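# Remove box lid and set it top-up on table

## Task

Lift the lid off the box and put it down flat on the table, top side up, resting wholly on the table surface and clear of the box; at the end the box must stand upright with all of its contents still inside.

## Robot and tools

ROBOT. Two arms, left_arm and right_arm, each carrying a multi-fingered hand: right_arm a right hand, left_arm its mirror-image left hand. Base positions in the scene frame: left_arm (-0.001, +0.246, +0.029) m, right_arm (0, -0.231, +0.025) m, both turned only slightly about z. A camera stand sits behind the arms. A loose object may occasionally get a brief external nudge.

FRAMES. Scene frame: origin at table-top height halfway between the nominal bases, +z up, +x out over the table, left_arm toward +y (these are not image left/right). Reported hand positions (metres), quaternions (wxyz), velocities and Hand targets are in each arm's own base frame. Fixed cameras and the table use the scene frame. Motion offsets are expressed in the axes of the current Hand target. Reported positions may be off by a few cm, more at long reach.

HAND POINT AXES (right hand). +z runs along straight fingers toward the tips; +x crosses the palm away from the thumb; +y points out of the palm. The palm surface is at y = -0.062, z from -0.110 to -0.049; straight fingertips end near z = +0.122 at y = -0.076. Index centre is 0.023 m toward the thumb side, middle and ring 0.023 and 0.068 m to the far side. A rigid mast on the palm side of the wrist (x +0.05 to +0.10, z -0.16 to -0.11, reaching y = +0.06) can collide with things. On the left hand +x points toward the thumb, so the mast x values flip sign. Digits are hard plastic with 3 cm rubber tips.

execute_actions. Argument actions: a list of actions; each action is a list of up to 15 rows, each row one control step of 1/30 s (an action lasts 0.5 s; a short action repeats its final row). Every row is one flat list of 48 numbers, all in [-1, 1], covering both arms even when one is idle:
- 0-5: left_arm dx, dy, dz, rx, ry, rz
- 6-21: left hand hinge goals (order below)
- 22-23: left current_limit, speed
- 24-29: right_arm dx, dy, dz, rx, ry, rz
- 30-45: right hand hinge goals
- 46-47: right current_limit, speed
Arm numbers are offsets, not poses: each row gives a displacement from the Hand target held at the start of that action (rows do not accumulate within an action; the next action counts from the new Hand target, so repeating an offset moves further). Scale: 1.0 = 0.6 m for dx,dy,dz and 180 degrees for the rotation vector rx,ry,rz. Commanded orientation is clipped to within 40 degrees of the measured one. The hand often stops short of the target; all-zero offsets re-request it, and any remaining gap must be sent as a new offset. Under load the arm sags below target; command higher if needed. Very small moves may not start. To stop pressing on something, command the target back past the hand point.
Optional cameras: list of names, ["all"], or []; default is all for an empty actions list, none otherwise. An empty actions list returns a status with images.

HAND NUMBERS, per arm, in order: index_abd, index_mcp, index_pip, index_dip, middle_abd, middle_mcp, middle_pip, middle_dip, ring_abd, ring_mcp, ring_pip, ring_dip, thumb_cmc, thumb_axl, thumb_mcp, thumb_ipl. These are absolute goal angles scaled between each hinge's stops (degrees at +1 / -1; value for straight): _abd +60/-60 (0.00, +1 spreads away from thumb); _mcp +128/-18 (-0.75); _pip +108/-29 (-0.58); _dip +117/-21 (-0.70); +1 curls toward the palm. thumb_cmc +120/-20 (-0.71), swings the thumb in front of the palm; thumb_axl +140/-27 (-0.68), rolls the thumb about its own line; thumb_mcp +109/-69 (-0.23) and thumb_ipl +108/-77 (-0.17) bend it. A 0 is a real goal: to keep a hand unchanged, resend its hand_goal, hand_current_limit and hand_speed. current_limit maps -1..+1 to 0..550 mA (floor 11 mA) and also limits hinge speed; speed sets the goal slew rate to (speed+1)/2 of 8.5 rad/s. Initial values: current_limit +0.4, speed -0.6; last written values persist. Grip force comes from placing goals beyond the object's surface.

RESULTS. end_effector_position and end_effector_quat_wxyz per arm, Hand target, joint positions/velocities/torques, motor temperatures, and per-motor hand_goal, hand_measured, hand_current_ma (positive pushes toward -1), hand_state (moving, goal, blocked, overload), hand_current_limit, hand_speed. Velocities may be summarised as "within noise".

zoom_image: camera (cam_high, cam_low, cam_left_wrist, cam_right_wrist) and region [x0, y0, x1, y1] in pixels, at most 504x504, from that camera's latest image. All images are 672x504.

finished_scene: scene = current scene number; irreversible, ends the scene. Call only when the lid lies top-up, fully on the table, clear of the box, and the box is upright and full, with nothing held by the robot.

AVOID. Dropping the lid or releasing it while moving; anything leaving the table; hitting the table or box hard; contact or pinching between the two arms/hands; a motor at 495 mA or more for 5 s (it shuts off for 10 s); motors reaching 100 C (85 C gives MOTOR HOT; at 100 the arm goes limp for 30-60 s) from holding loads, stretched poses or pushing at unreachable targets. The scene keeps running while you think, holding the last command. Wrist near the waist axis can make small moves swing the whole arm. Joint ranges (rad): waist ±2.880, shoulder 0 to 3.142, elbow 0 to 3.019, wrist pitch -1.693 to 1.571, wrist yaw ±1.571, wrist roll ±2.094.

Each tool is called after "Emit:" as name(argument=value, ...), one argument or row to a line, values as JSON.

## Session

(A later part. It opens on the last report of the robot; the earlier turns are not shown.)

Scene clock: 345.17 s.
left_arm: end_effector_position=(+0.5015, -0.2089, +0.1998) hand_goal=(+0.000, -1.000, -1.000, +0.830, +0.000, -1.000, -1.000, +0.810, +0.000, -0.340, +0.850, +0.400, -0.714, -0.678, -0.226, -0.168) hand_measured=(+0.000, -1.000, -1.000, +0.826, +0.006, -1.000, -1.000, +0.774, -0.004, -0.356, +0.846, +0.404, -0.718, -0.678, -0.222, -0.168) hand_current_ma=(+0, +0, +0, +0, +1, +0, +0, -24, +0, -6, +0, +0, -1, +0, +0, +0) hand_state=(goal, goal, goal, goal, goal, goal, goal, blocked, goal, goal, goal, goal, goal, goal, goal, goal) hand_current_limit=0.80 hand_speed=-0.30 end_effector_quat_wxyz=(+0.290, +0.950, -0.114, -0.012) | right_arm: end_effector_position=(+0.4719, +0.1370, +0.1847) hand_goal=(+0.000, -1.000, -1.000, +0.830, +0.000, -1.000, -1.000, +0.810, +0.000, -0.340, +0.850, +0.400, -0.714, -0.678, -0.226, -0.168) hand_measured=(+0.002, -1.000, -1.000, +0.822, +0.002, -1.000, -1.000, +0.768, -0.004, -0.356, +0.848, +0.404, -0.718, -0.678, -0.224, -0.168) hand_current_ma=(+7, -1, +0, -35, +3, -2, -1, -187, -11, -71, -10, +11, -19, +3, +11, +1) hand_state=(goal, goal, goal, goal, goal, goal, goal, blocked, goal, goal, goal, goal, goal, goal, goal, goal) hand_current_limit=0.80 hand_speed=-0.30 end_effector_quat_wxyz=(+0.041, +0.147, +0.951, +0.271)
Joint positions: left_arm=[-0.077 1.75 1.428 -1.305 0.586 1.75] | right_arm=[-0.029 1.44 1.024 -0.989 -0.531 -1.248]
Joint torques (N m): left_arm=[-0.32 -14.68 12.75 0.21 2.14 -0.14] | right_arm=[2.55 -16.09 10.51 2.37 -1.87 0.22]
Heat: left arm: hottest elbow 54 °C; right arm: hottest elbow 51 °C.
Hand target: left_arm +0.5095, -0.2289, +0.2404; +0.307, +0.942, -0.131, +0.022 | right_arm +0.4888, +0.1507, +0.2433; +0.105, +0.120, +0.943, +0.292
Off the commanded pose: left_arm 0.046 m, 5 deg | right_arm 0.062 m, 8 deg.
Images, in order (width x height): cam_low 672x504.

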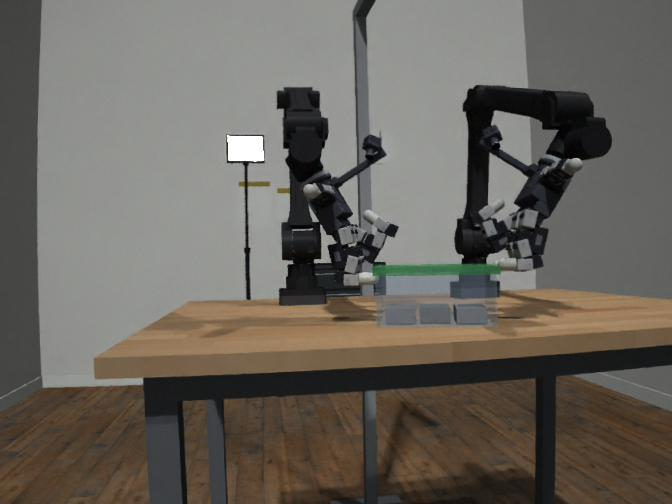

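Emit:
zoom_image(
  camera="cam_low",
  region=[360, 300, 420, 340],
)

Emit:
zoom_image(
  camera="cam_low",
  region=[450, 300, 510, 340],
)

Scaled by 8.400 from the camera's 672x504 image, which has a finer 960x720 frame.

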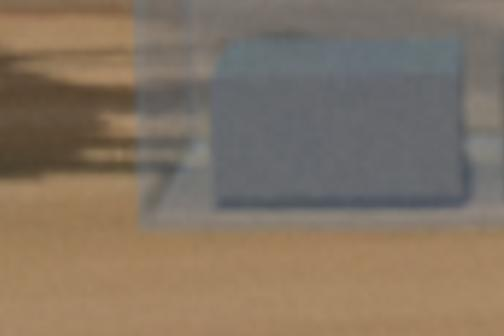

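Scaled by 8.400 from the camera's 672x504 image, which has a finer 960x720 frame.

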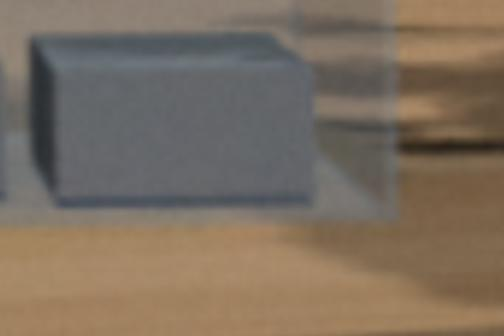

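Emit:
execute_actions(
  actions=[
    [[0.0012,-0.041,-0.0287,0,0,0,0,-1,-1,0.78,0,-1,-1,0.78,0,-0.34,0.85,0.4,-0.714,-0.678,-0.226,-0.168,0.5,-0.3,0.002,-0.025,0.035,0,0,0,0,-1,-1,0.78,0,-1,-1,0.78,0,-0.34,0.85,0.4,-0.714,-0.678,-0.226,-0.168,0.5,-0.3]],
    [[0.0012,-0.041,-0.0287,0,0,0,0,-1,-1,0.78,0,-1,-1,0.78,0,-0.34,0.85,0.4,-0.714,-0.678,-0.226,-0.168,0.5,-0.3,0.002,-0.025,0.035,0,0,0,0,-1,-1,0.78,0,-1,-1,0.78,0,-0.34,0.85,0.4,-0.714,-0.678,-0.226,-0.168,0.5,-0.3]],
  ],
  cameras=["all"],
)

Emit:
zoom_image(
  camera="cam_low",
  region=[360, 300, 420, 340],
)

Emit:
zoom_image(
  camera="cam_low",
  region=[450, 300, 510, 340],
)

Emit:
zoom_image(
  camera="cam_low",
  region=[350, 250, 410, 300],
)

Scene clock: 349.20 s.
left_arm: end_effector_position=(+0.5113, -0.1688, +0.2219) hand_goal=(+0.000, -1.000, -1.000, +0.780, +0.000, -1.000, -1.000, +0.780, +0.000, -0.340, +0.850, +0.400, -0.714, -0.678, -0.226, -0.168) hand_measured=(+0.000, -1.000, -1.000, +0.782, +0.002, -1.000, -1.000, +0.776, -0.004, -0.356, +0.846, +0.404, -0.718, -0.678, -0.222, -0.168) hand_current_ma=(+0, +0, +0, +0, +0, +0, +0, +0, +0, -6, +0, +0, -1, +0, +0, +0) hand_state=(goal, goal, goal, goal, goal, goal, goal, goal, goal, goal, goal, goal, goal, goal, goal, goal) hand_current_limit=0.50 hand_speed=-0.30 end_effector_quat_wxyz=(+0.309, +0.944, -0.115, +0.000) | right_arm: end_effector_position=(+0.4840, +0.1379, +0.1835) hand_goal=(+0.000, -1.000, -1.000, +0.780, +0.000, -1.000, -1.000, +0.780, +0.000, -0.340, +0.850, +0.400, -0.714, -0.678, -0.226, -0.168) hand_measured=(+0.002, -1.000, -1.000, +0.782, +0.024, -1.000, -1.000, +0.784, -0.004, -0.356, +0.848, +0.404, -0.718, -0.678, -0.224, -0.168) hand_current_ma=(+7, -1, +0, +8, +88, -3, -1, +12, -11, -71, -10, +11, -19, +3, +11, +1) hand_state=(goal, goal, goal, goal, blocked, goal, goal, goal, goal, goal, goal, goal, goal, goal, goal, goal) hand_current_limit=0.50 hand_speed=-0.30 end_effector_quat_wxyz=(+0.089, +0.132, +0.947, +0.280)
Joint positions: left_arm=[0.008 1.761 1.483 -1.388 0.622 1.853] | right_arm=[-0.029 1.44 0.991 -0.854 -0.539 -1.248]
Joint torques (N m): left_arm=[1.9 -11.99 13.71 -0.17 0.79 0.18] | right_arm=[1.67 -10.58 8.08 2.74 -1.38 0.2]
Heat: left arm: hottest elbow 54 °C; right arm: hottest elbow 52 °C.
Hand target: left_arm +0.5250, -0.1709, +0.2402; +0.307, +0.942, -0.131, +0.022 | right_arm +0.4927, +0.1495, +0.1917; +0.105, +0.120, +0.943, +0.292
Off the commanded pose: left_arm 0.023 m, 3 deg | right_arm 0.017 m, 3 deg.
camera_calibration:
cam_left_wrist: T_world_to_cam=[[-0.577906, 0.681955, -0.448288, 0.483927], [0.611168, 0.725668, 0.316037, -0.305875], [0.540831, -0.0913396, -0.836157, 0.018692], [0, 0, 0, 1]] pos_world=[0.456496, -0.106346, 0.329236]
cam_right_wrist: T_world_to_cam=[[0.867843, 0.309264, 0.388851, -0.497089], [0.180136, -0.925254, 0.333851, -0.0650603], [0.463033, -0.219684, -0.858684, 0.0881412], [0, 0, 0, 1]] pos_world=[0.402303, 0.112898, 0.290699]

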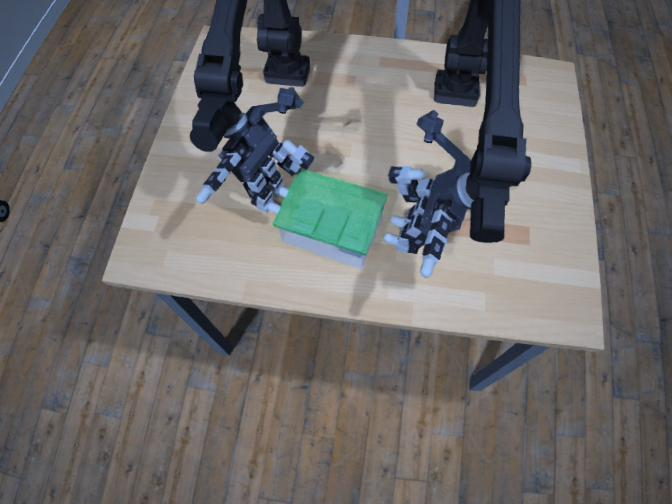

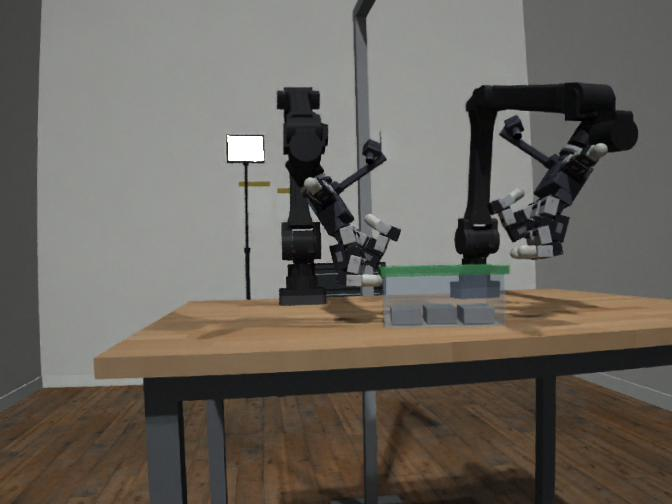

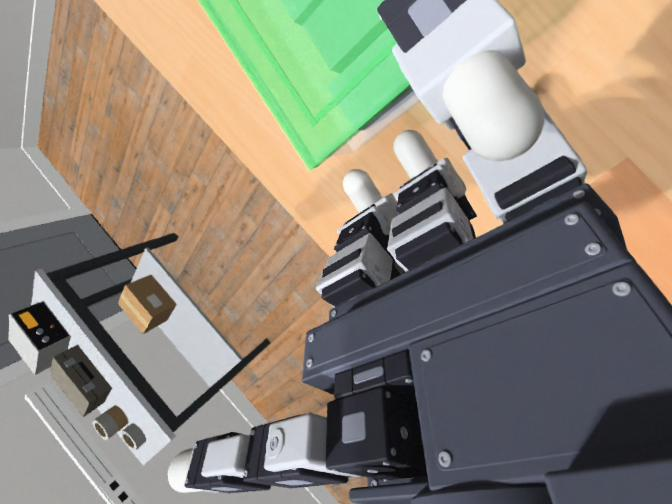

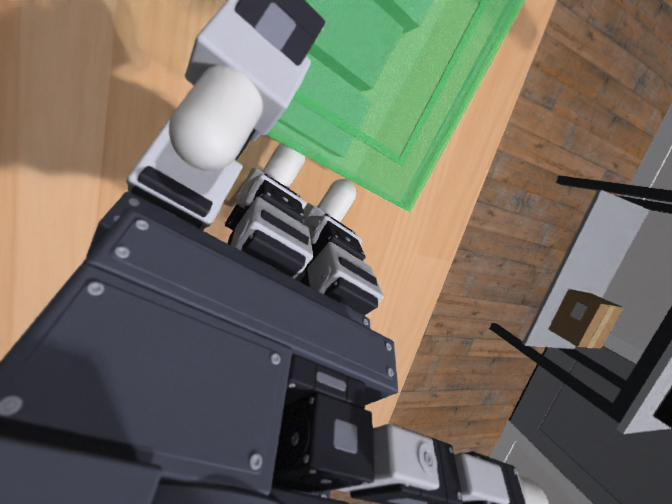

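Scaled by 8.400 from the camera's 672x504 image, which has a finer 960x720 frame.

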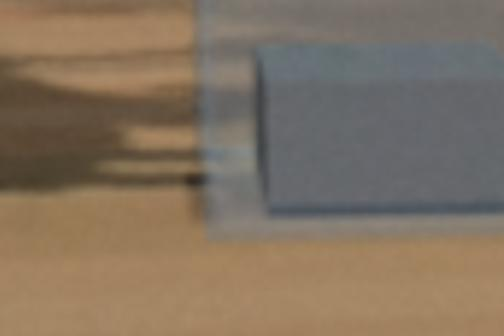

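Scaled by 8.400 from the camera's 672x504 image, which has a finer 960x720 frame.

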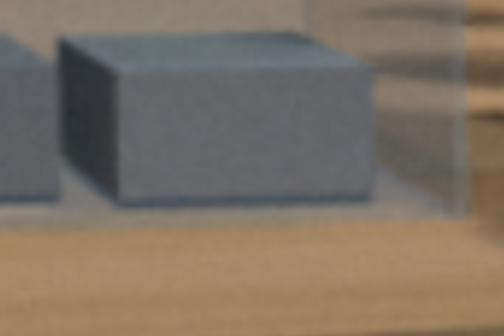

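Scaled by 8.400 from the camera's 672x504 image, which has a finer 960x720 frame.

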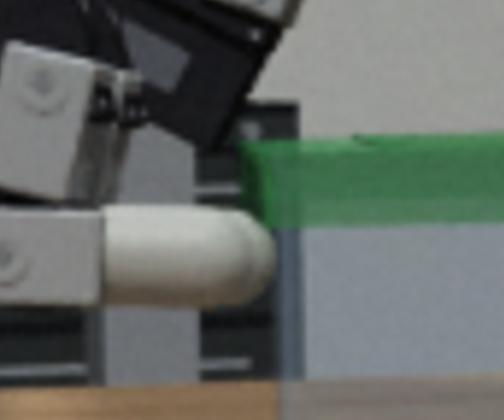

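Emit:
execute_actions(
  actions=[
    [[-0.0075,-0.0334,0.0477,0,-0.014,0,0,-1,-1,0.81,0,-1,-1,0.78,0,-0.34,0.85,0.4,-0.714,-0.678,-0.226,-0.168,0.5,-0.3,0.0004,-0.041,-0.0289,0,0,0,0,-1,-1,0.81,0,-1,-1,0.78,0,-0.34,0.85,0.4,-0.714,-0.678,-0.226,-0.168,0.5,-0.3]],
    [[-0.0075,-0.0334,0.0477,0,0,0,0,-1,-1,0.81,0,-1,-1,0.78,0,-0.34,0.85,0.4,-0.714,-0.678,-0.226,-0.168,0.5,-0.3,0.0043,-0.0319,0.0452,0,0.016,0,0,-1,-1,0.81,0,-1,-1,0.78,0,-0.34,0.85,0.4,-0.714,-0.678,-0.226,-0.168,0.5,-0.3]],
  ],
  cameras=["cam_high","cam_left_wrist","cam_right_wrist"],
)

Emit:
zoom_image(
  camera="cam_left_wrist",
  region=[160, 0, 500, 200],
)

Emit:
zoom_image(
  camera="cam_right_wrist",
  region=[160, 0, 500, 200],
)

Emit:
zoom_image(
  camera="cam_high",
  region=[250, 150, 410, 280],
)

Scene clock: 353.30 s.
left_arm: end_effector_position=(+0.5250, -0.1676, +0.1729) hand_goal=(+0.000, -1.000, -1.000, +0.810, +0.000, -1.000, -1.000, +0.780, +0.000, -0.340, +0.850, +0.400, -0.714, -0.678, -0.226, -0.168) hand_measured=(+0.000, -1.000, -1.000, +0.806, +0.002, -1.000, -1.000, +0.776, -0.004, -0.356, +0.846, +0.402, -0.718, -0.678, -0.222, -0.168) hand_current_ma=(+0, +0, +0, +0, +0, +0, +0, +0, +0, -5, +0, +0, -1, +0, +0, +0) hand_state=(goal, goal, goal, goal, goal, goal, goal, goal, goal, goal, goal, goal, goal, goal, goal, goal) hand_current_limit=0.50 hand_speed=-0.30 end_effector_quat_wxyz=(+0.304, +0.944, -0.129, +0.000) | right_arm: end_effector_position=(+0.4800, +0.1261, +0.1579) hand_goal=(+0.000, -1.000, -1.000, +0.810, +0.000, -1.000, -1.000, +0.780, +0.000, -0.340, +0.850, +0.400, -0.714, -0.678, -0.226, -0.168) hand_measured=(+0.002, -1.000, -1.000, +0.806, +0.004, -1.000, -1.000, +0.780, -0.004, -0.356, +0.848, +0.404, -0.718, -0.678, -0.224, -0.168) hand_current_ma=(+7, -1, +0, -13, +10, -1, -1, -3, -11, -70, -10, +11, -19, +3, +11, +1) hand_state=(goal, goal, goal, goal, goal, goal, goal, goal, goal, goal, goal, goal, goal, goal, goal, goal) hand_current_limit=0.50 hand_speed=-0.30 end_effector_quat_wxyz=(+0.071, +0.115, +0.946, +0.294)
Joint positions: left_arm=[0.008 1.844 1.47 -1.299 0.611 1.882] | right_arm=[-0.072 1.503 0.98 -0.852 -0.586 -1.342]
Joint torques (N m): left_arm=[1.49 -13.33 7.66 0.39 0.73 0.11] | right_arm=[-0.38 -10.4 7.13 1.68 -0.87 -0.09]
Motor temperatures (°C): left_arm=[38 42 55 33 38 32] | right_arm=[34 36 51 33 38 31]
Heat: left arm: hottest elbow 55 °C; right arm: hottest elbow 51 °C.
Hand target: left_arm +0.5233, -0.1707, +0.1696; +0.304, +0.943, -0.138, +0.001 | right_arm +0.4855, +0.1203, +0.1582; +0.081, +0.113, +0.946, +0.295
Off the commanded pose: left_arm 0.005 m, 1 deg | right_arm 0.008 m, 1 deg.
camera_calibration:
cam_left_wrist: T_world_to_cam=[[-0.556707, 0.699992, -0.447311, 0.460827], [0.625752, 0.707521, 0.328403, -0.312512], [0.546361, -0.0970821, -0.831904, -0.0341663], [0, 0, 0, 1]] pos_world=[0.470768, -0.104784, 0.28034]
cam_right_wrist: T_world_to_cam=[[0.861554, 0.337239, 0.379466, -0.479074], [0.228413, -0.925046, 0.303509, -0.085141], [0.453378, -0.174815, -0.874007, 0.066786], [0, 0, 0, 1]] pos_world=[0.401916, 0.0944783, 0.266005]
Images, in order (width x height): cam_high 672x504, cam_left_wrist 672x504, cam_right_wrist 672x504.

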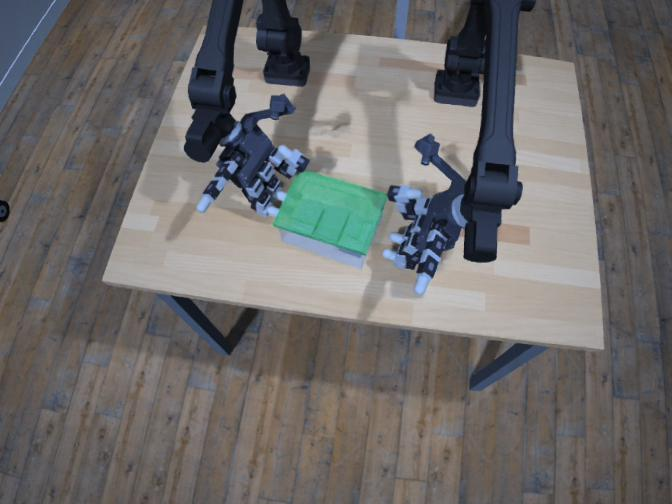

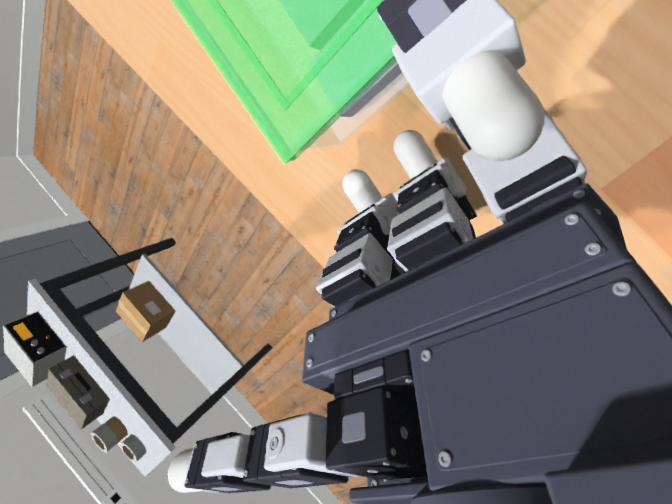

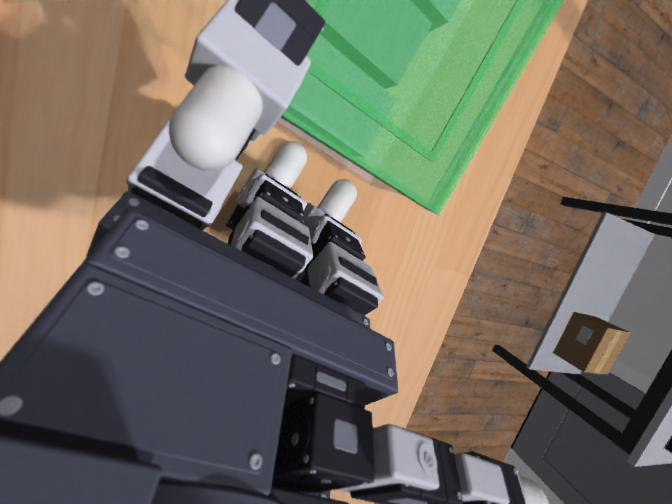

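Scaled by 1.482 from the camera's 672x504 image, which has a finer 960x720 frame.

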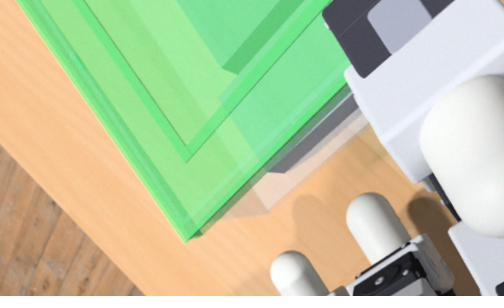

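Scaled by 1.482 from the camera's 672x504 image, which has a finer 960x720 frame.

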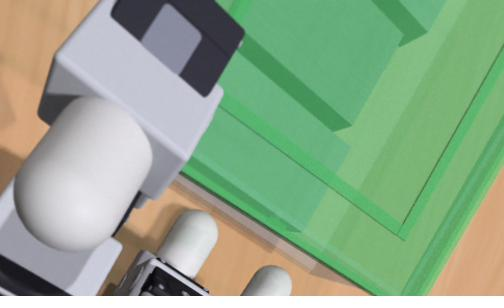

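Scaled by 3.150 from the camera's 672x504 image, which has a finer 960x720 frame.

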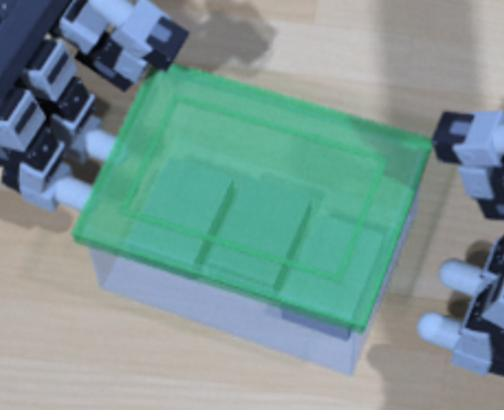

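Emit:
execute_actions(
  actions=[
    [[-0.0029,0.0283,-0.0154,0.001,0.0104,-0.0148,0,-1,-1,0.81,0,-1,-1,0.78,0,-0.34,0.85,0.4,-0.714,-0.678,-0.226,-0.168,0.5,-0.3,-0.0179,0.0251,-0.031,-0.0014,0.0104,-0.0147,0,-1,-1,0.81,0,-1,-1,0.78,0,-0.34,0.85,0.4,-0.714,-0.678,-0.226,-0.168,0.5,-0.3]],
    [[-0.0039,0.0283,-0.0154,0.001,0.0104,-0.0148,0,-1,-1,0.81,0,-1,-1,0.78,0,-0.34,0.85,0.4,-0.714,-0.678,-0.226,-0.168,0.5,-0.3,-0.0179,0.0231,-0.031,-0.0014,0.0104,-0.0147,0,-1,-1,0.81,0,-1,-1,0.78,0,-0.34,0.85,0.4,-0.714,-0.678,-0.226,-0.168,0.5,-0.3]],
  ],
  cameras=["cam_low","cam_left_wrist","cam_right_wrist"],
)

Emit:
zoom_image(
  camera="cam_low",
  region=[350, 250, 410, 300],
)

Emit:
zoom_image(
  camera="cam_low",
  region=[480, 250, 540, 300],
)

Emit:
zoom_image(
  camera="cam_left_wrist",
  region=[240, 0, 560, 200],
)

Emit:
zoom_image(
  camera="cam_right_wrist",
  region=[140, 0, 460, 220],
)

Scene clock: 360.97 s.
left_arm: end_effector_position=(+0.5135, -0.1821, +0.1985) hand_goal=(+0.000, -1.000, -1.000, +0.810, +0.000, -1.000, -1.000, +0.780, +0.000, -0.340, +0.850, +0.400, -0.714, -0.678, -0.226, -0.168) hand_measured=(+0.000, -1.000, -1.000, +0.806, +0.002, -1.000, -1.000, +0.776, -0.004, -0.356, +0.846, +0.402, -0.718, -0.678, -0.222, -0.168) hand_current_ma=(+0, +0, +0, +0, +0, +0, +0, +0, +0, -5, +0, +0, -1, +0, +0, +0) hand_state=(goal, goal, goal, goal, goal, goal, goal, goal, goal, goal, goal, goal, goal, goal, goal, goal) hand_current_limit=0.50 hand_speed=-0.30 end_effector_quat_wxyz=(+0.305, +0.948, -0.084, +0.012) | right_arm: end_effector_position=(+0.4872, +0.1250, +0.1941) hand_goal=(+0.000, -1.000, -1.000, +0.810, +0.000, -1.000, -1.000, +0.780, +0.000, -0.340, +0.850, +0.400, -0.714, -0.678, -0.226, -0.168) hand_measured=(+0.002, -1.000, -1.000, +0.806, +0.002, -1.000, -1.000, +0.780, -0.004, -0.356, +0.848, +0.404, -0.718, -0.678, -0.224, -0.168) hand_current_ma=(+7, -1, +0, -13, +9, -1, -1, -3, -11, -70, -10, +11, -19, +3, +11, +1) hand_state=(goal, goal, goal, goal, goal, goal, goal, goal, goal, goal, goal, goal, goal, goal, goal, goal) hand_current_limit=0.50 hand_speed=-0.30 end_effector_quat_wxyz=(+0.049, +0.063, +0.951, +0.298)
Joint positions: left_arm=[-0.018 1.74 1.394 -1.246 0.621 1.736] | right_arm=[-0.087 1.539 1.131 -1.062 -0.606 -1.493]
Joint torques (N m): left_arm=[1.61 -13.57 7.99 0.54 0.79 -0.12] | right_arm=[-1.14 -11.22 10.47 -0.06 -0.85 -0.03]
Heat: left arm: hottest elbow 54 °C; right arm: hottest elbow 51 °C.
Hand target: left_arm +0.5125, -0.1858, +0.2039; +0.305, +0.948, -0.084, +0.018 | right_arm +0.5029, +0.1184, +0.2070; +0.064, +0.059, +0.951, +0.298
Off the commanded pose: left_arm 0.007 m, 1 deg | right_arm 0.021 m, 2 deg.
camera_calibration:
cam_left_wrist: T_world_to_cam=[[-0.620443, 0.64436, -0.447046, 0.498566], [0.558721, 0.763191, 0.324609, -0.258063], [0.550347, -0.0483728, -0.833534, -0.000976711], [0, 0, 0, 1]] pos_world=[0.454055, -0.124352, 0.305838]
cam_right_wrist: T_world_to_cam=[[0.82209, 0.430741, 0.37233, -0.489661], [0.333419, -0.894302, 0.298424, -0.152735], [0.461518, -0.12119, -0.878814, 0.0852093], [0, 0, 0, 1]] pos_world=[0.414144, 0.0846527, 0.302778]
Images, in order (width x height): cam_low 672x504, cam_left_wrist 672x504, cam_right_wrist 672x504.

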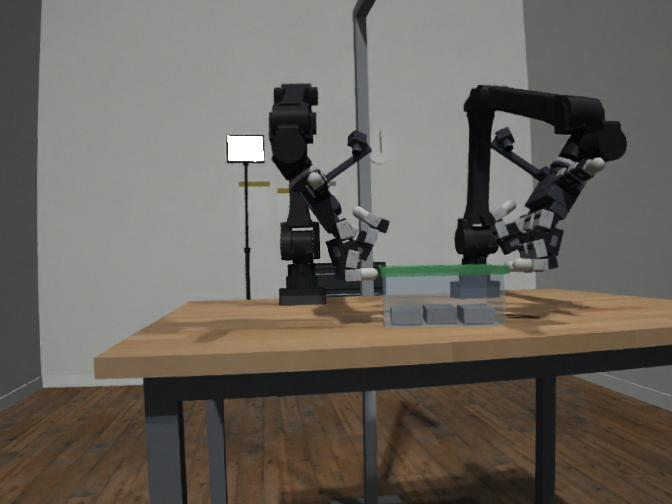

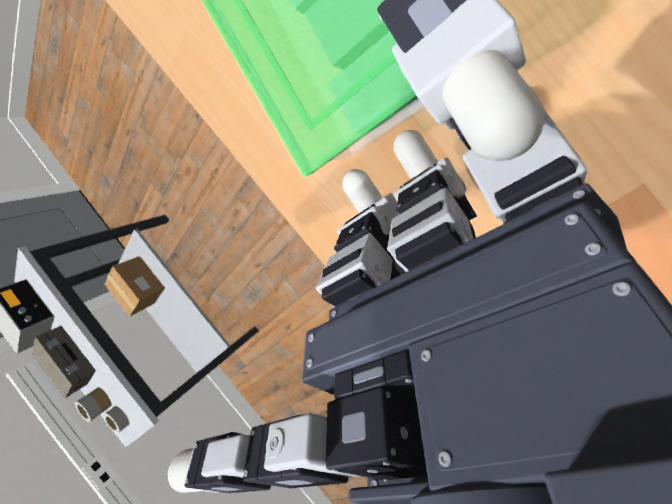

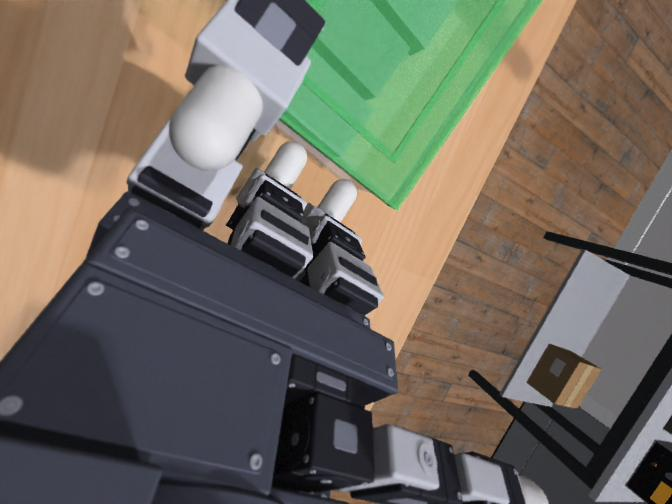

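Scaled by 8.400 from the camera's 672x504 image, which has a finer 960x720 frame.

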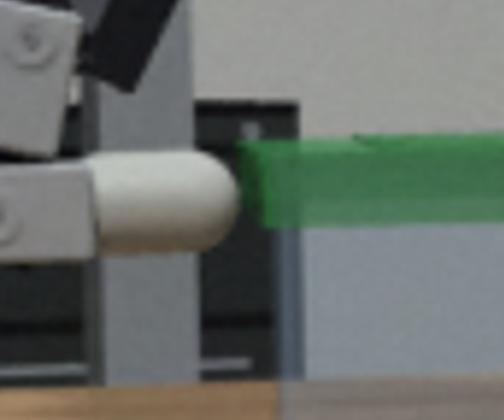

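Scaled by 8.400 from the camera's 672x504 image, which has a finer 960x720 frame.

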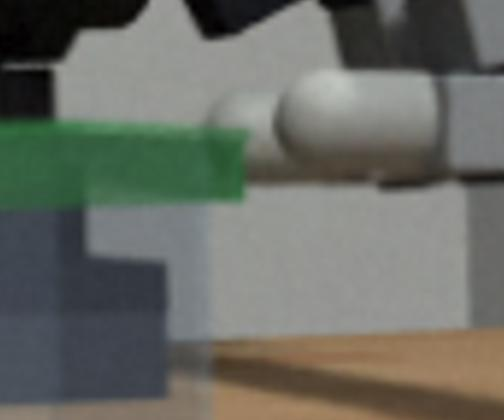

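Scaled by 1.575 from the camera's 672x504 image, which has a finer 960x720 frame.

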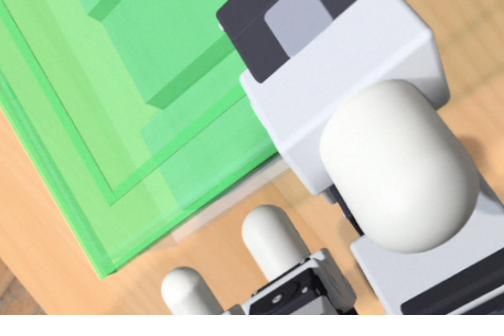

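Scaled by 1.575 from the camera's 672x504 image, which has a finer 960x720 frame.

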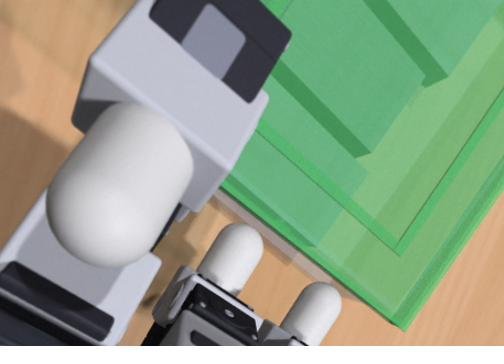

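Emit:
execute_actions(
  actions=[
    [[-0.0055,-0.0374,0.0528,0,0,0,0,-1,-1,0.81,0,-1,-1,0.78,0,-0.34,0.85,0.4,-0.714,-0.678,-0.226,-0.168,0.5,-0.3,-0.0053,-0.0565,0.057,0,0,0,0,-1,-1,0.81,0,-1,-1,0.78,0,-0.34,0.85,0.4,-0.714,-0.678,-0.226,-0.168,0.5,-0.3]],
    [[0.0026,0.0175,-0.0247,0,0,0,0,-1,-1,0.81,0,-1,-1,0.78,0,-0.34,0.85,0.4,-0.714,-0.678,-0.226,-0.168,0.5,-0.3,-0.0084,0.0231,-0.0317,0,0,0,0,-1,-1,0.81,0,-1,-1,0.78,0,-0.34,0.85,0.4,-0.714,-0.678,-0.226,-0.168,0.5,-0.3]],
    [[0.0026,0.0175,-0.0247,0,0,0,0,-1,-1,0.81,0,-1,-1,0.78,0,-0.34,0.85,0.4,-0.714,-0.678,-0.226,-0.168,0.5,-0.3,-0.0084,0.0231,-0.0317,0,0,0,0,-1,-1,0.81,0,-1,-1,0.78,0,-0.34,0.85,0.4,-0.714,-0.678,-0.226,-0.168,0.5,-0.3]],
  ],
  cameras=["cam_low","cam_left_wrist","cam_right_wrist"],
)

Emit:
zoom_image(
  camera="cam_low",
  region=[350, 250, 410, 300],
)

Emit:
zoom_image(
  camera="cam_low",
  region=[480, 250, 540, 300],
)

Scene clock: 365.57 s.
left_arm: end_effector_position=(+0.4992, -0.1818, +0.1758) hand_goal=(+0.000, -1.000, -1.000, +0.810, +0.000, -1.000, -1.000, +0.780, +0.000, -0.340, +0.850, +0.400, -0.714, -0.678, -0.226, -0.168) hand_measured=(+0.000, -1.000, -1.000, +0.806, +0.002, -1.000, -1.000, +0.776, -0.004, -0.354, +0.846, +0.402, -0.718, -0.678, -0.222, -0.168) hand_current_ma=(+0, +0, +0, +0, +0, +0, +0, +0, +0, -5, +0, +0, -1, +0, +0, +0) hand_state=(goal, goal, goal, goal, goal, goal, goal, goal, goal, goal, goal, goal, goal, goal, goal, goal) hand_current_limit=0.50 hand_speed=-0.30 end_effector_quat_wxyz=(+0.307, +0.949, -0.077, -0.006) | right_arm: end_effector_position=(+0.5017, +0.1141, +0.1769) hand_goal=(+0.000, -1.000, -1.000, +0.810, +0.000, -1.000, -1.000, +0.780, +0.000, -0.340, +0.850, +0.400, -0.714, -0.678, -0.226, -0.168) hand_measured=(+0.002, -1.000, -1.000, +0.806, +0.002, -1.000, -1.000, +0.780, -0.004, -0.356, +0.848, +0.404, -0.718, -0.678, -0.224, -0.168) hand_current_ma=(+7, -1, +0, -13, +8, -1, -1, -3, -11, -68, -10, +11, -19, +3, +11, +1) hand_state=(goal, goal, goal, goal, goal, goal, goal, goal, goal, goal, goal, goal, goal, goal, goal, goal) hand_current_limit=0.50 hand_speed=-0.30 end_effector_quat_wxyz=(+0.031, +0.070, +0.951, +0.299)
Joint positions: left_arm=[-0.018 1.742 1.333 -1.222 0.621 1.734] | right_arm=[-0.108 1.611 1.173 -1.083 -0.608 -1.516]
Joint torques (N m): left_arm=[1.85 -14.04 12.29 -0.05 0.79 -0.11] | right_arm=[-1.26 -16.21 10.22 0.2 -0.82 -0.02]
Heat: left arm: hottest elbow 53 °C; right arm: hottest elbow 51 °C.
Hand target: left_arm +0.5125, -0.1858, +0.2014; +0.305, +0.948, -0.084, +0.018 | right_arm +0.5149, +0.1093, +0.2076; +0.064, +0.059, +0.951, +0.298
Off the commanded pose: left_arm 0.029 m, 3 deg | right_arm 0.034 m, 4 deg.
camera_calibration:
cam_left_wrist: T_world_to_cam=[[-0.638685, 0.643712, -0.421564, 0.483823], [0.569979, 0.76383, 0.3028, -0.244535], [0.516919, -0.0468885, -0.854749, 0.0087407], [0, 0, 0, 1]] pos_world=[0.443872, -0.12425, 0.285479]
cam_right_wrist: T_world_to_cam=[[0.836879, 0.427185, 0.342266, -0.492243], [0.342367, -0.896364, 0.281632, -0.163502], [0.427104, -0.118511, -0.896402, 0.0821679], [0, 0, 0, 1]] pos_world=[0.432831, 0.0734591, 0.288181]
Images, in order (width x height): cam_low 672x504, cam_left_wrist 672x504, cam_right_wrist 672x504.

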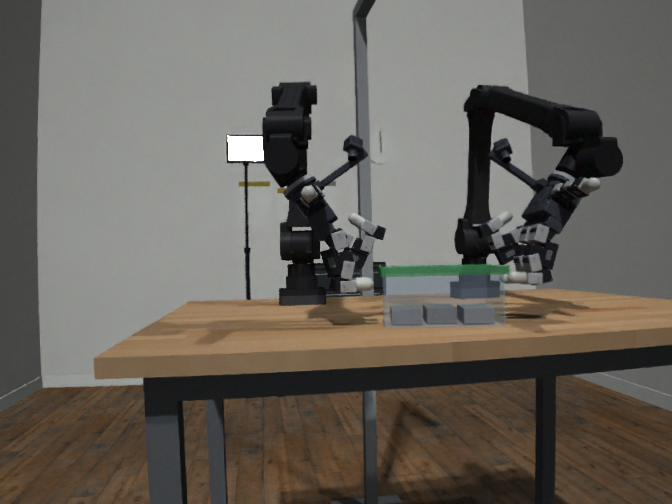

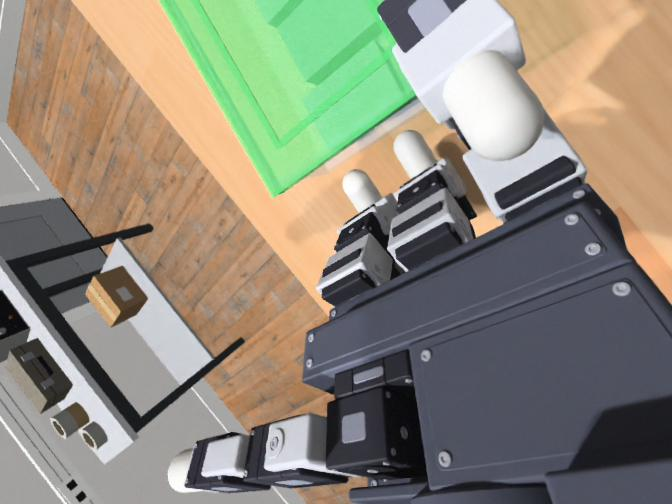

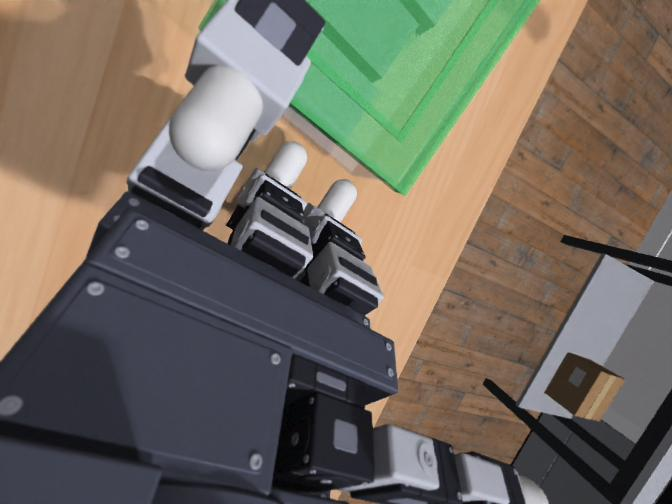

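Scaled by 8.400 from the camera's 672x504 image, which has a finer 960x720 frame.

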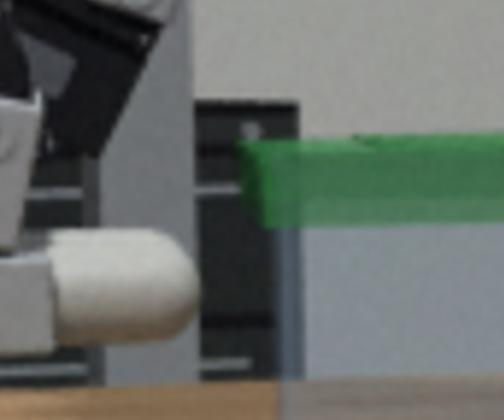

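Scaled by 8.400 from the camera's 672x504 image, which has a finer 960x720 frame.

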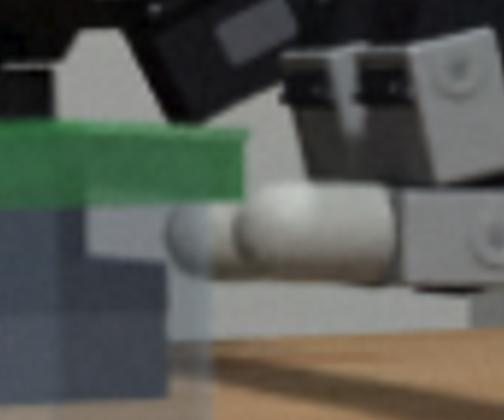

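Emit:
execute_actions(
  actions=[
    [[0.003,0.0163,0.0115,0,0,0,0,-1,-1,0.81,0,-1,-1,0.78,0,-0.34,0.85,0.4,-0.714,-0.678,-0.226,-0.168,0.6,-0.3,0.0235,0.0243,0.0003,0,0,0,0,-1,-1,0.81,0,-1,-1,0.78,0,-0.34,0.85,0.4,-0.714,-0.678,-0.226,-0.168,0.6,-0.3]],
    [[0,0.0164,0.0115,0,0,0,0,-1,-1,0.81,0,-1,-1,0.78,0,-0.34,0.85,0.4,-0.714,-0.678,-0.226,-0.168,0.6,-0.3,0,0.0164,0.0115,0,0,0,0,-1,-1,0.81,0,-1,-1,0.78,0,-0.34,0.85,0.4,-0.714,-0.678,-0.226,-0.168,0.6,-0.3]],
  ],
  cameras=["cam_low","cam_left_wrist","cam_right_wrist"],
)

Emit:
zoom_image(
  camera="cam_low",
  region=[350, 250, 410, 300],
)

Emit:
zoom_image(
  camera="cam_low",
  region=[480, 250, 540, 300],
)

Emit:
zoom_image(
  camera="cam_left_wrist",
  region=[240, 0, 560, 200],
)

Emit:
zoom_image(
  camera="cam_right_wrist",
  region=[140, 0, 460, 220],
)

Scene clock: 368.93 s.
left_arm: end_effector_position=(+0.4994, -0.1993, +0.1760) hand_goal=(+0.000, -1.000, -1.000, +0.810, +0.000, -1.000, -1.000, +0.780, +0.000, -0.340, +0.850, +0.400, -0.714, -0.678, -0.226, -0.168) hand_measured=(+0.000, -1.000, -1.000, +0.806, +0.004, -1.000, -1.000, +0.778, -0.004, -0.354, +0.846, +0.402, -0.718, -0.678, -0.222, -0.168) hand_current_ma=(+0, +0, +0, +0, +0, +0, +0, +0, +0, -5, +0, +0, -1, +0, +0, +0) hand_state=(goal, goal, goal, goal, goal, goal, goal, goal, goal, goal, goal, goal, goal, goal, goal, goal) hand_current_limit=0.60 hand_speed=-0.30 end_effector_quat_wxyz=(+0.303, +0.950, -0.072, -0.011) | right_arm: end_effector_position=(+0.4988, +0.1278, +0.1972) hand_goal=(+0.000, -1.000, -1.000, +0.810, +0.000, -1.000, -1.000, +0.780, +0.000, -0.340, +0.850, +0.400, -0.714, -0.678, -0.226, -0.168) hand_measured=(+0.000, -1.000, -1.000, +0.814, +0.002, -1.000, -1.000, +0.780, -0.004, -0.356, +0.848, +0.404, -0.718, -0.678, -0.224, -0.168) hand_current_ma=(+0, -1, +0, +12, +8, +0, -1, -3, -11, -67, -10, +11, -19, +3, +11, +1) hand_state=(goal, goal, goal, goal, goal, goal, goal, goal, goal, goal, goal, goal, goal, goal, goal, goal) hand_current_limit=0.60 hand_speed=-0.30 end_effector_quat_wxyz=(+0.043, +0.068, +0.952, +0.297)
Joint positions: left_arm=[-0.055 1.738 1.333 -1.207 0.615 1.679] | right_arm=[-0.077 1.565 1.173 -1.083 -0.603 -1.475]
Joint torques (N m): left_arm=[0.56 -13.57 11.62 0.57 1 -0.12] | right_arm=[0.91 -15.03 8.4 1.06 -0.76 0.27]
Heat: left arm: hottest elbow 53 °C; right arm: hottest elbow 50 °C.
Hand target: left_arm +0.5107, -0.2096, +0.2015; +0.305, +0.948, -0.084, +0.018 | right_arm +0.5039, +0.1352, +0.2147; +0.064, +0.059, +0.951, +0.298
Off the commanded pose: left_arm 0.030 m, 4 deg | right_arm 0.020 m, 3 deg.
camera_calibration:
cam_left_wrist: T_world_to_cam=[[-0.649093, 0.642175, -0.407787, 0.497773], [0.567636, 0.765749, 0.302354, -0.22974], [0.506427, -0.0352189, -0.861563, 0.0168351], [0, 0, 0, 1]] pos_world=[0.444984, -0.143141, 0.286953]
cam_right_wrist: T_world_to_cam=[[0.829915, 0.426577, 0.359546, -0.502486], [0.332863, -0.89581, 0.294493, -0.153756], [0.447709, -0.124725, -0.885438, 0.091589], [0, 0, 0, 1]] pos_world=[0.427195, 0.0880361, 0.307044]
Images, in order (width x height): cam_low 672x504, cam_left_wrist 672x504, cam_right_wrist 672x504.

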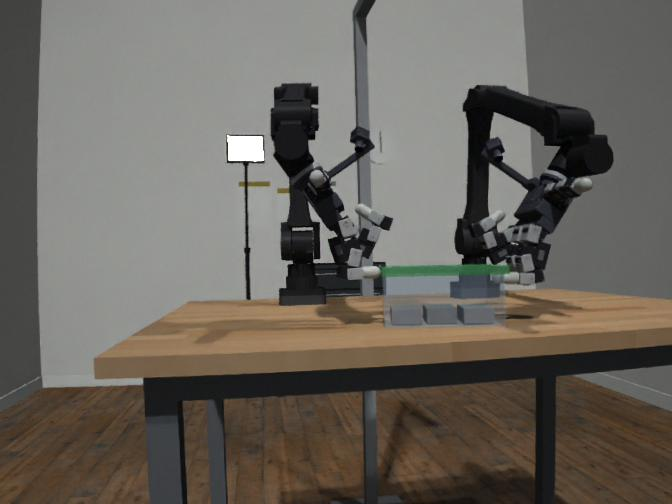

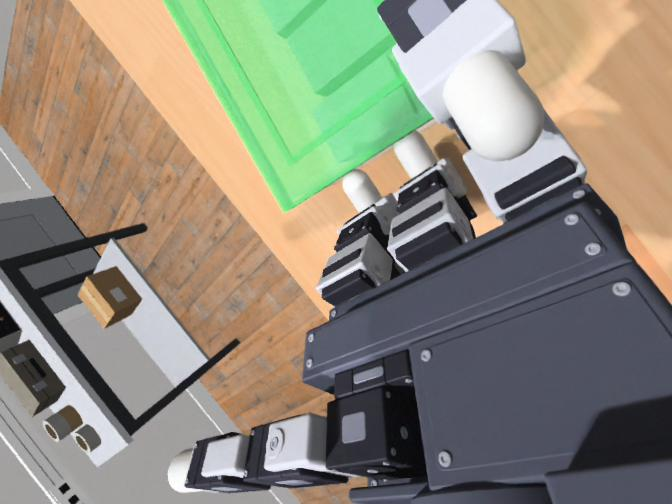

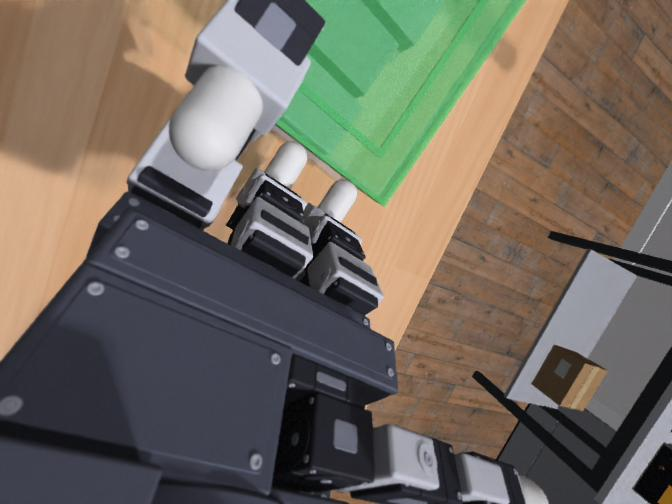

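Scaled by 8.400 from the camera's 672x504 image, which has a finer 960x720 frame.

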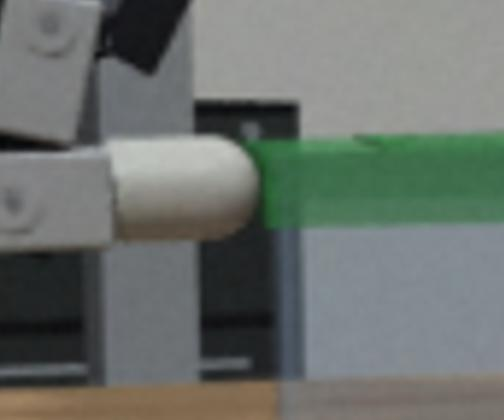

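Scaled by 8.400 from the camera's 672x504 image, which has a finer 960x720 frame.

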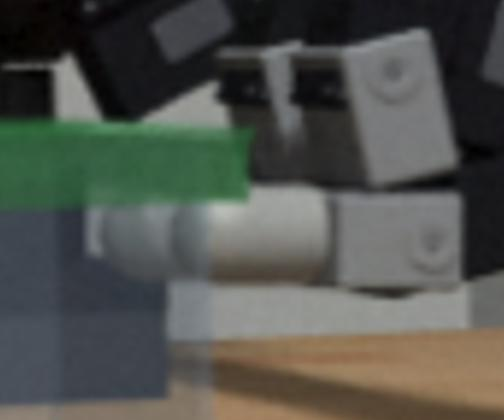

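Scaled by 1.575 from the camera's 672x504 image, which has a finer 960x720 frame.

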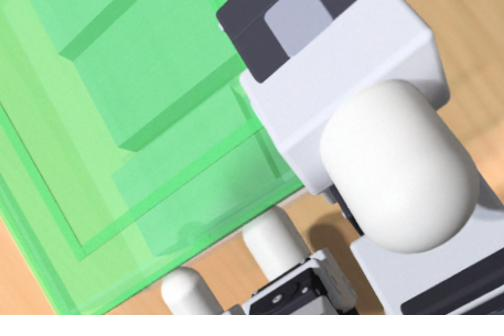

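Scaled by 1.575 from the camera's 672x504 image, which has a finer 960x720 frame.

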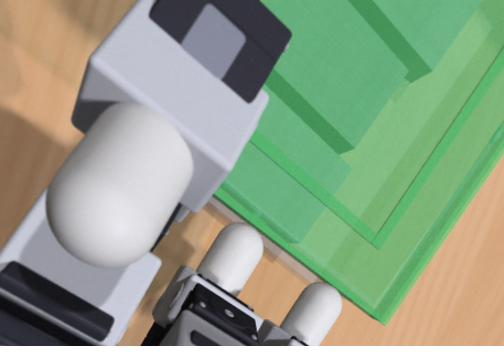

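Emit:
execute_actions(
  actions=[
    [[0,0,0,0,0,0,0,-1,-1,0.81,0,-1,-1,0.78,0,-0.34,0.85,0.4,-0.714,-0.678,-0.226,-0.168,0.6,-0.3,0.005,-0.053,0.0317,0,0,0,0,-1,-1,0.81,0,-1,-1,0.78,0,-0.34,0.85,0.4,-0.714,-0.678,-0.226,-0.168,0.6,-0.3]],
  ],
  cameras=["cam_low"],
)

Emit:
zoom_image(
  camera="cam_low",
  region=[350, 250, 410, 300],
)

Scene clock: 370.90 s.
left_arm: end_effector_position=(+0.4994, -0.1993, +0.1760) hand_goal=(+0.000, -1.000, -1.000, +0.810, +0.000, -1.000, -1.000, +0.780, +0.000, -0.340, +0.850, +0.400, -0.714, -0.678, -0.226, -0.168) hand_measured=(+0.000, -1.000, -1.000, +0.806, +0.004, -1.000, -1.000, +0.778, -0.004, -0.354, +0.846, +0.402, -0.718, -0.678, -0.222, -0.168) hand_current_ma=(+0, +0, +0, +0, +0, +0, +0, +0, +0, -5, +0, +0, -1, +0, +0, +0) hand_state=(goal, goal, goal, goal, goal, goal, goal, goal, goal, goal, goal, goal, goal, goal, goal, goal) hand_current_limit=0.60 hand_speed=-0.30 end_effector_quat_wxyz=(+0.303, +0.950, -0.071, -0.011) | right_arm: end_effector_position=(+0.4971, +0.1265, +0.1859) hand_goal=(+0.000, -1.000, -1.000, +0.810, +0.000, -1.000, -1.000, +0.780, +0.000, -0.340, +0.850, +0.400, -0.714, -0.678, -0.226, -0.168) hand_measured=(+0.004, -1.000, -1.000, +0.812, +0.002, -1.000, -1.000, +0.780, -0.004, -0.356, +0.848, +0.404, -0.718, -0.678, -0.224, -0.168) hand_current_ma=(+10, -1, +0, +9, +8, +0, -1, -3, -11, -67, -10, +11, -19, +3, +11, +1) hand_state=(goal, goal, goal, goal, goal, goal, goal, goal, goal, goal, goal, goal, goal, goal, goal, goal) hand_current_limit=0.60 hand_speed=-0.30 end_effector_quat_wxyz=(+0.059, +0.059, +0.951, +0.297)
Joint positions: left_arm=[-0.055 1.738 1.333 -1.207 0.615 1.678] | right_arm=[-0.081 1.565 1.135 -1.016 -0.605 -1.489]
Joint torques (N m): left_arm=[0.15 -13.8 11.69 0.64 0.95 -0.11] | right_arm=[-0.85 -12.04 7.24 1.59 -0.92 -0.06]
Heat: left arm: hottest elbow 53 °C; right arm: hottest elbow 50 °C.
Hand target: left_arm +0.5107, -0.2096, +0.2015; +0.305, +0.948, -0.083, +0.018 | right_arm +0.5016, +0.1203, +0.1808; +0.064, +0.059, +0.951, +0.298
Off the commanded pose: left_arm 0.030 m, 4 deg | right_arm 0.009 m, 1 deg.
Images, in order (width x height): cam_low 672x504.

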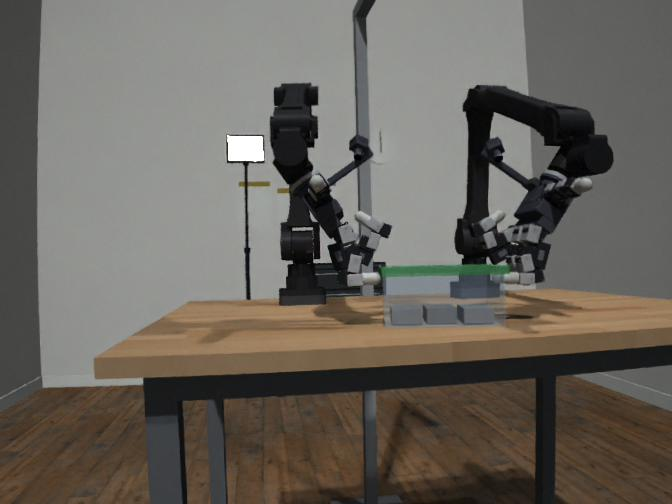

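Scaled by 8.400 from the camera's 672x504 image, which has a finer 960x720 frame.

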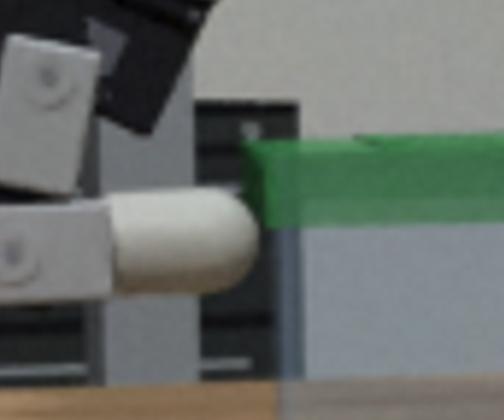

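Emit:
execute_actions(
  actions=[
    [[0,0,0,0,0,0,0,-1,-1,0.81,0,-1,-1,0.78,0,-0.34,0.85,0.4,-0.714,-0.678,-0.226,-0.168,0.6,-0.3,0.0143,-0.0153,0.002,0,0,0,0,-1,-1,0.81,0,-1,-1,0.78,0,-0.34,0.85,0.4,-0.714,-0.678,-0.226,-0.168,0.6,-0.3]],
    [[0,0,0,0,0,0,0,-1,-1,0.81,0,-1,-1,0.78,0,-0.34,0.85,0.4,-0.714,-0.678,-0.226,-0.168,0.6,-0.3,0,0.0273,0.0192,0,0,0,0,-1,-1,0.81,0,-1,-1,0.78,0,-0.34,0.85,0.4,-0.714,-0.678,-0.226,-0.168,0.6,-0.3]],
  ],
  cameras=["cam_low"],
)

Emit:
zoom_image(
  camera="cam_low",
  region=[350, 250, 410, 300],
)

Scene clock: 373.67 s.
left_arm: end_effector_position=(+0.4994, -0.1993, +0.1760) hand_goal=(+0.000, -1.000, -1.000, +0.810, +0.000, -1.000, -1.000, +0.780, +0.000, -0.340, +0.850, +0.400, -0.714, -0.678, -0.226, -0.168) hand_measured=(+0.000, -1.000, -1.000, +0.806, +0.004, -1.000, -1.000, +0.778, -0.004, -0.354, +0.846, +0.402, -0.718, -0.678, -0.222, -0.168) hand_current_ma=(+0, +0, +0, +0, +0, +0, +0, +0, +0, -5, +0, +0, -1, +0, +0, +0) hand_state=(goal, goal, goal, goal, goal, goal, goal, goal, goal, goal, goal, goal, goal, goal, goal, goal) hand_current_limit=0.60 hand_speed=-0.30 end_effector_quat_wxyz=(+0.303, +0.950, -0.071, -0.011) | right_arm: end_effector_position=(+0.4933, +0.1303, +0.1750) hand_goal=(+0.000, -1.000, -1.000, +0.810, +0.000, -1.000, -1.000, +0.780, +0.000, -0.340, +0.850, +0.400, -0.714, -0.678, -0.226, -0.168) hand_measured=(+0.002, -1.000, -1.000, +0.812, +0.002, -1.000, -1.000, +0.780, -0.004, -0.356, +0.848, +0.404, -0.718, -0.678, -0.224, -0.168) hand_current_ma=(+9, -1, +0, +8, +8, +0, -1, -3, -11, -67, -10, +11, -19, +3, +11, +1) hand_state=(goal, goal, goal, goal, goal, goal, goal, goal, goal, goal, goal, goal, goal, goal, goal, goal) hand_current_limit=0.60 hand_speed=-0.30 end_effector_quat_wxyz=(+0.062, +0.059, +0.951, +0.298)
Joint positions: left_arm=[-0.055 1.738 1.333 -1.207 0.615 1.678] | right_arm=[-0.074 1.565 1.102 -0.972 -0.606 -1.479]
Joint torques (N m): left_arm=[0.91 -14.21 11.66 0.72 0.99 -0.11] | right_arm=[1.14 -12.92 6.98 1.35 -0.64 0.19]
Heat: left arm: hottest elbow 53 °C; right arm: hottest elbow 50 °C.
Hand target: left_arm +0.5107, -0.2096, +0.2015; +0.305, +0.948, -0.083, +0.018 | right_arm +0.4956, +0.1347, +0.1738; +0.064, +0.059, +0.951, +0.298
Off the commanded pose: left_arm 0.030 m, 4 deg | right_arm 0.005 m, 0 deg.
Images, in order (width x height): cam_low 672x504.

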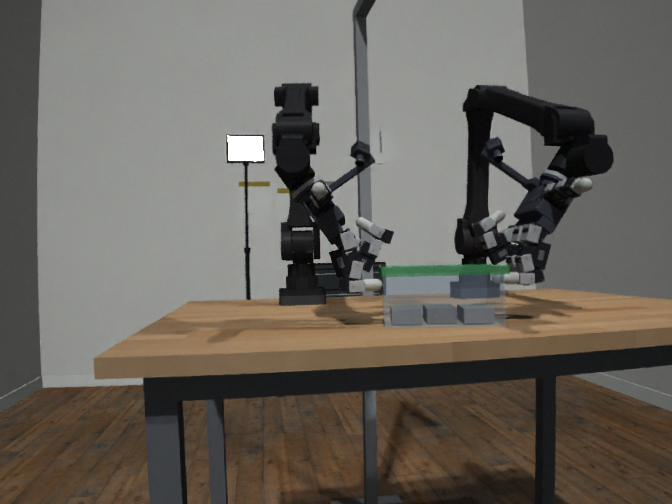

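Scaled by 8.400 from the camera's 672x504 image, which has a finer 960x720 frame.

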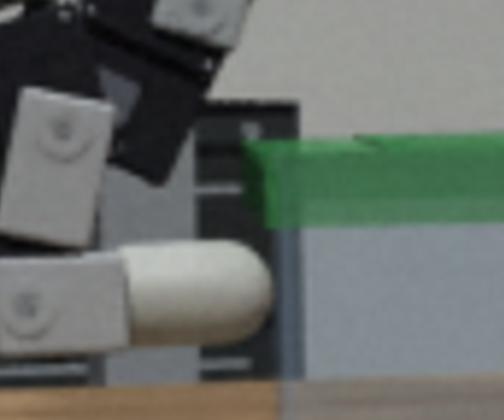

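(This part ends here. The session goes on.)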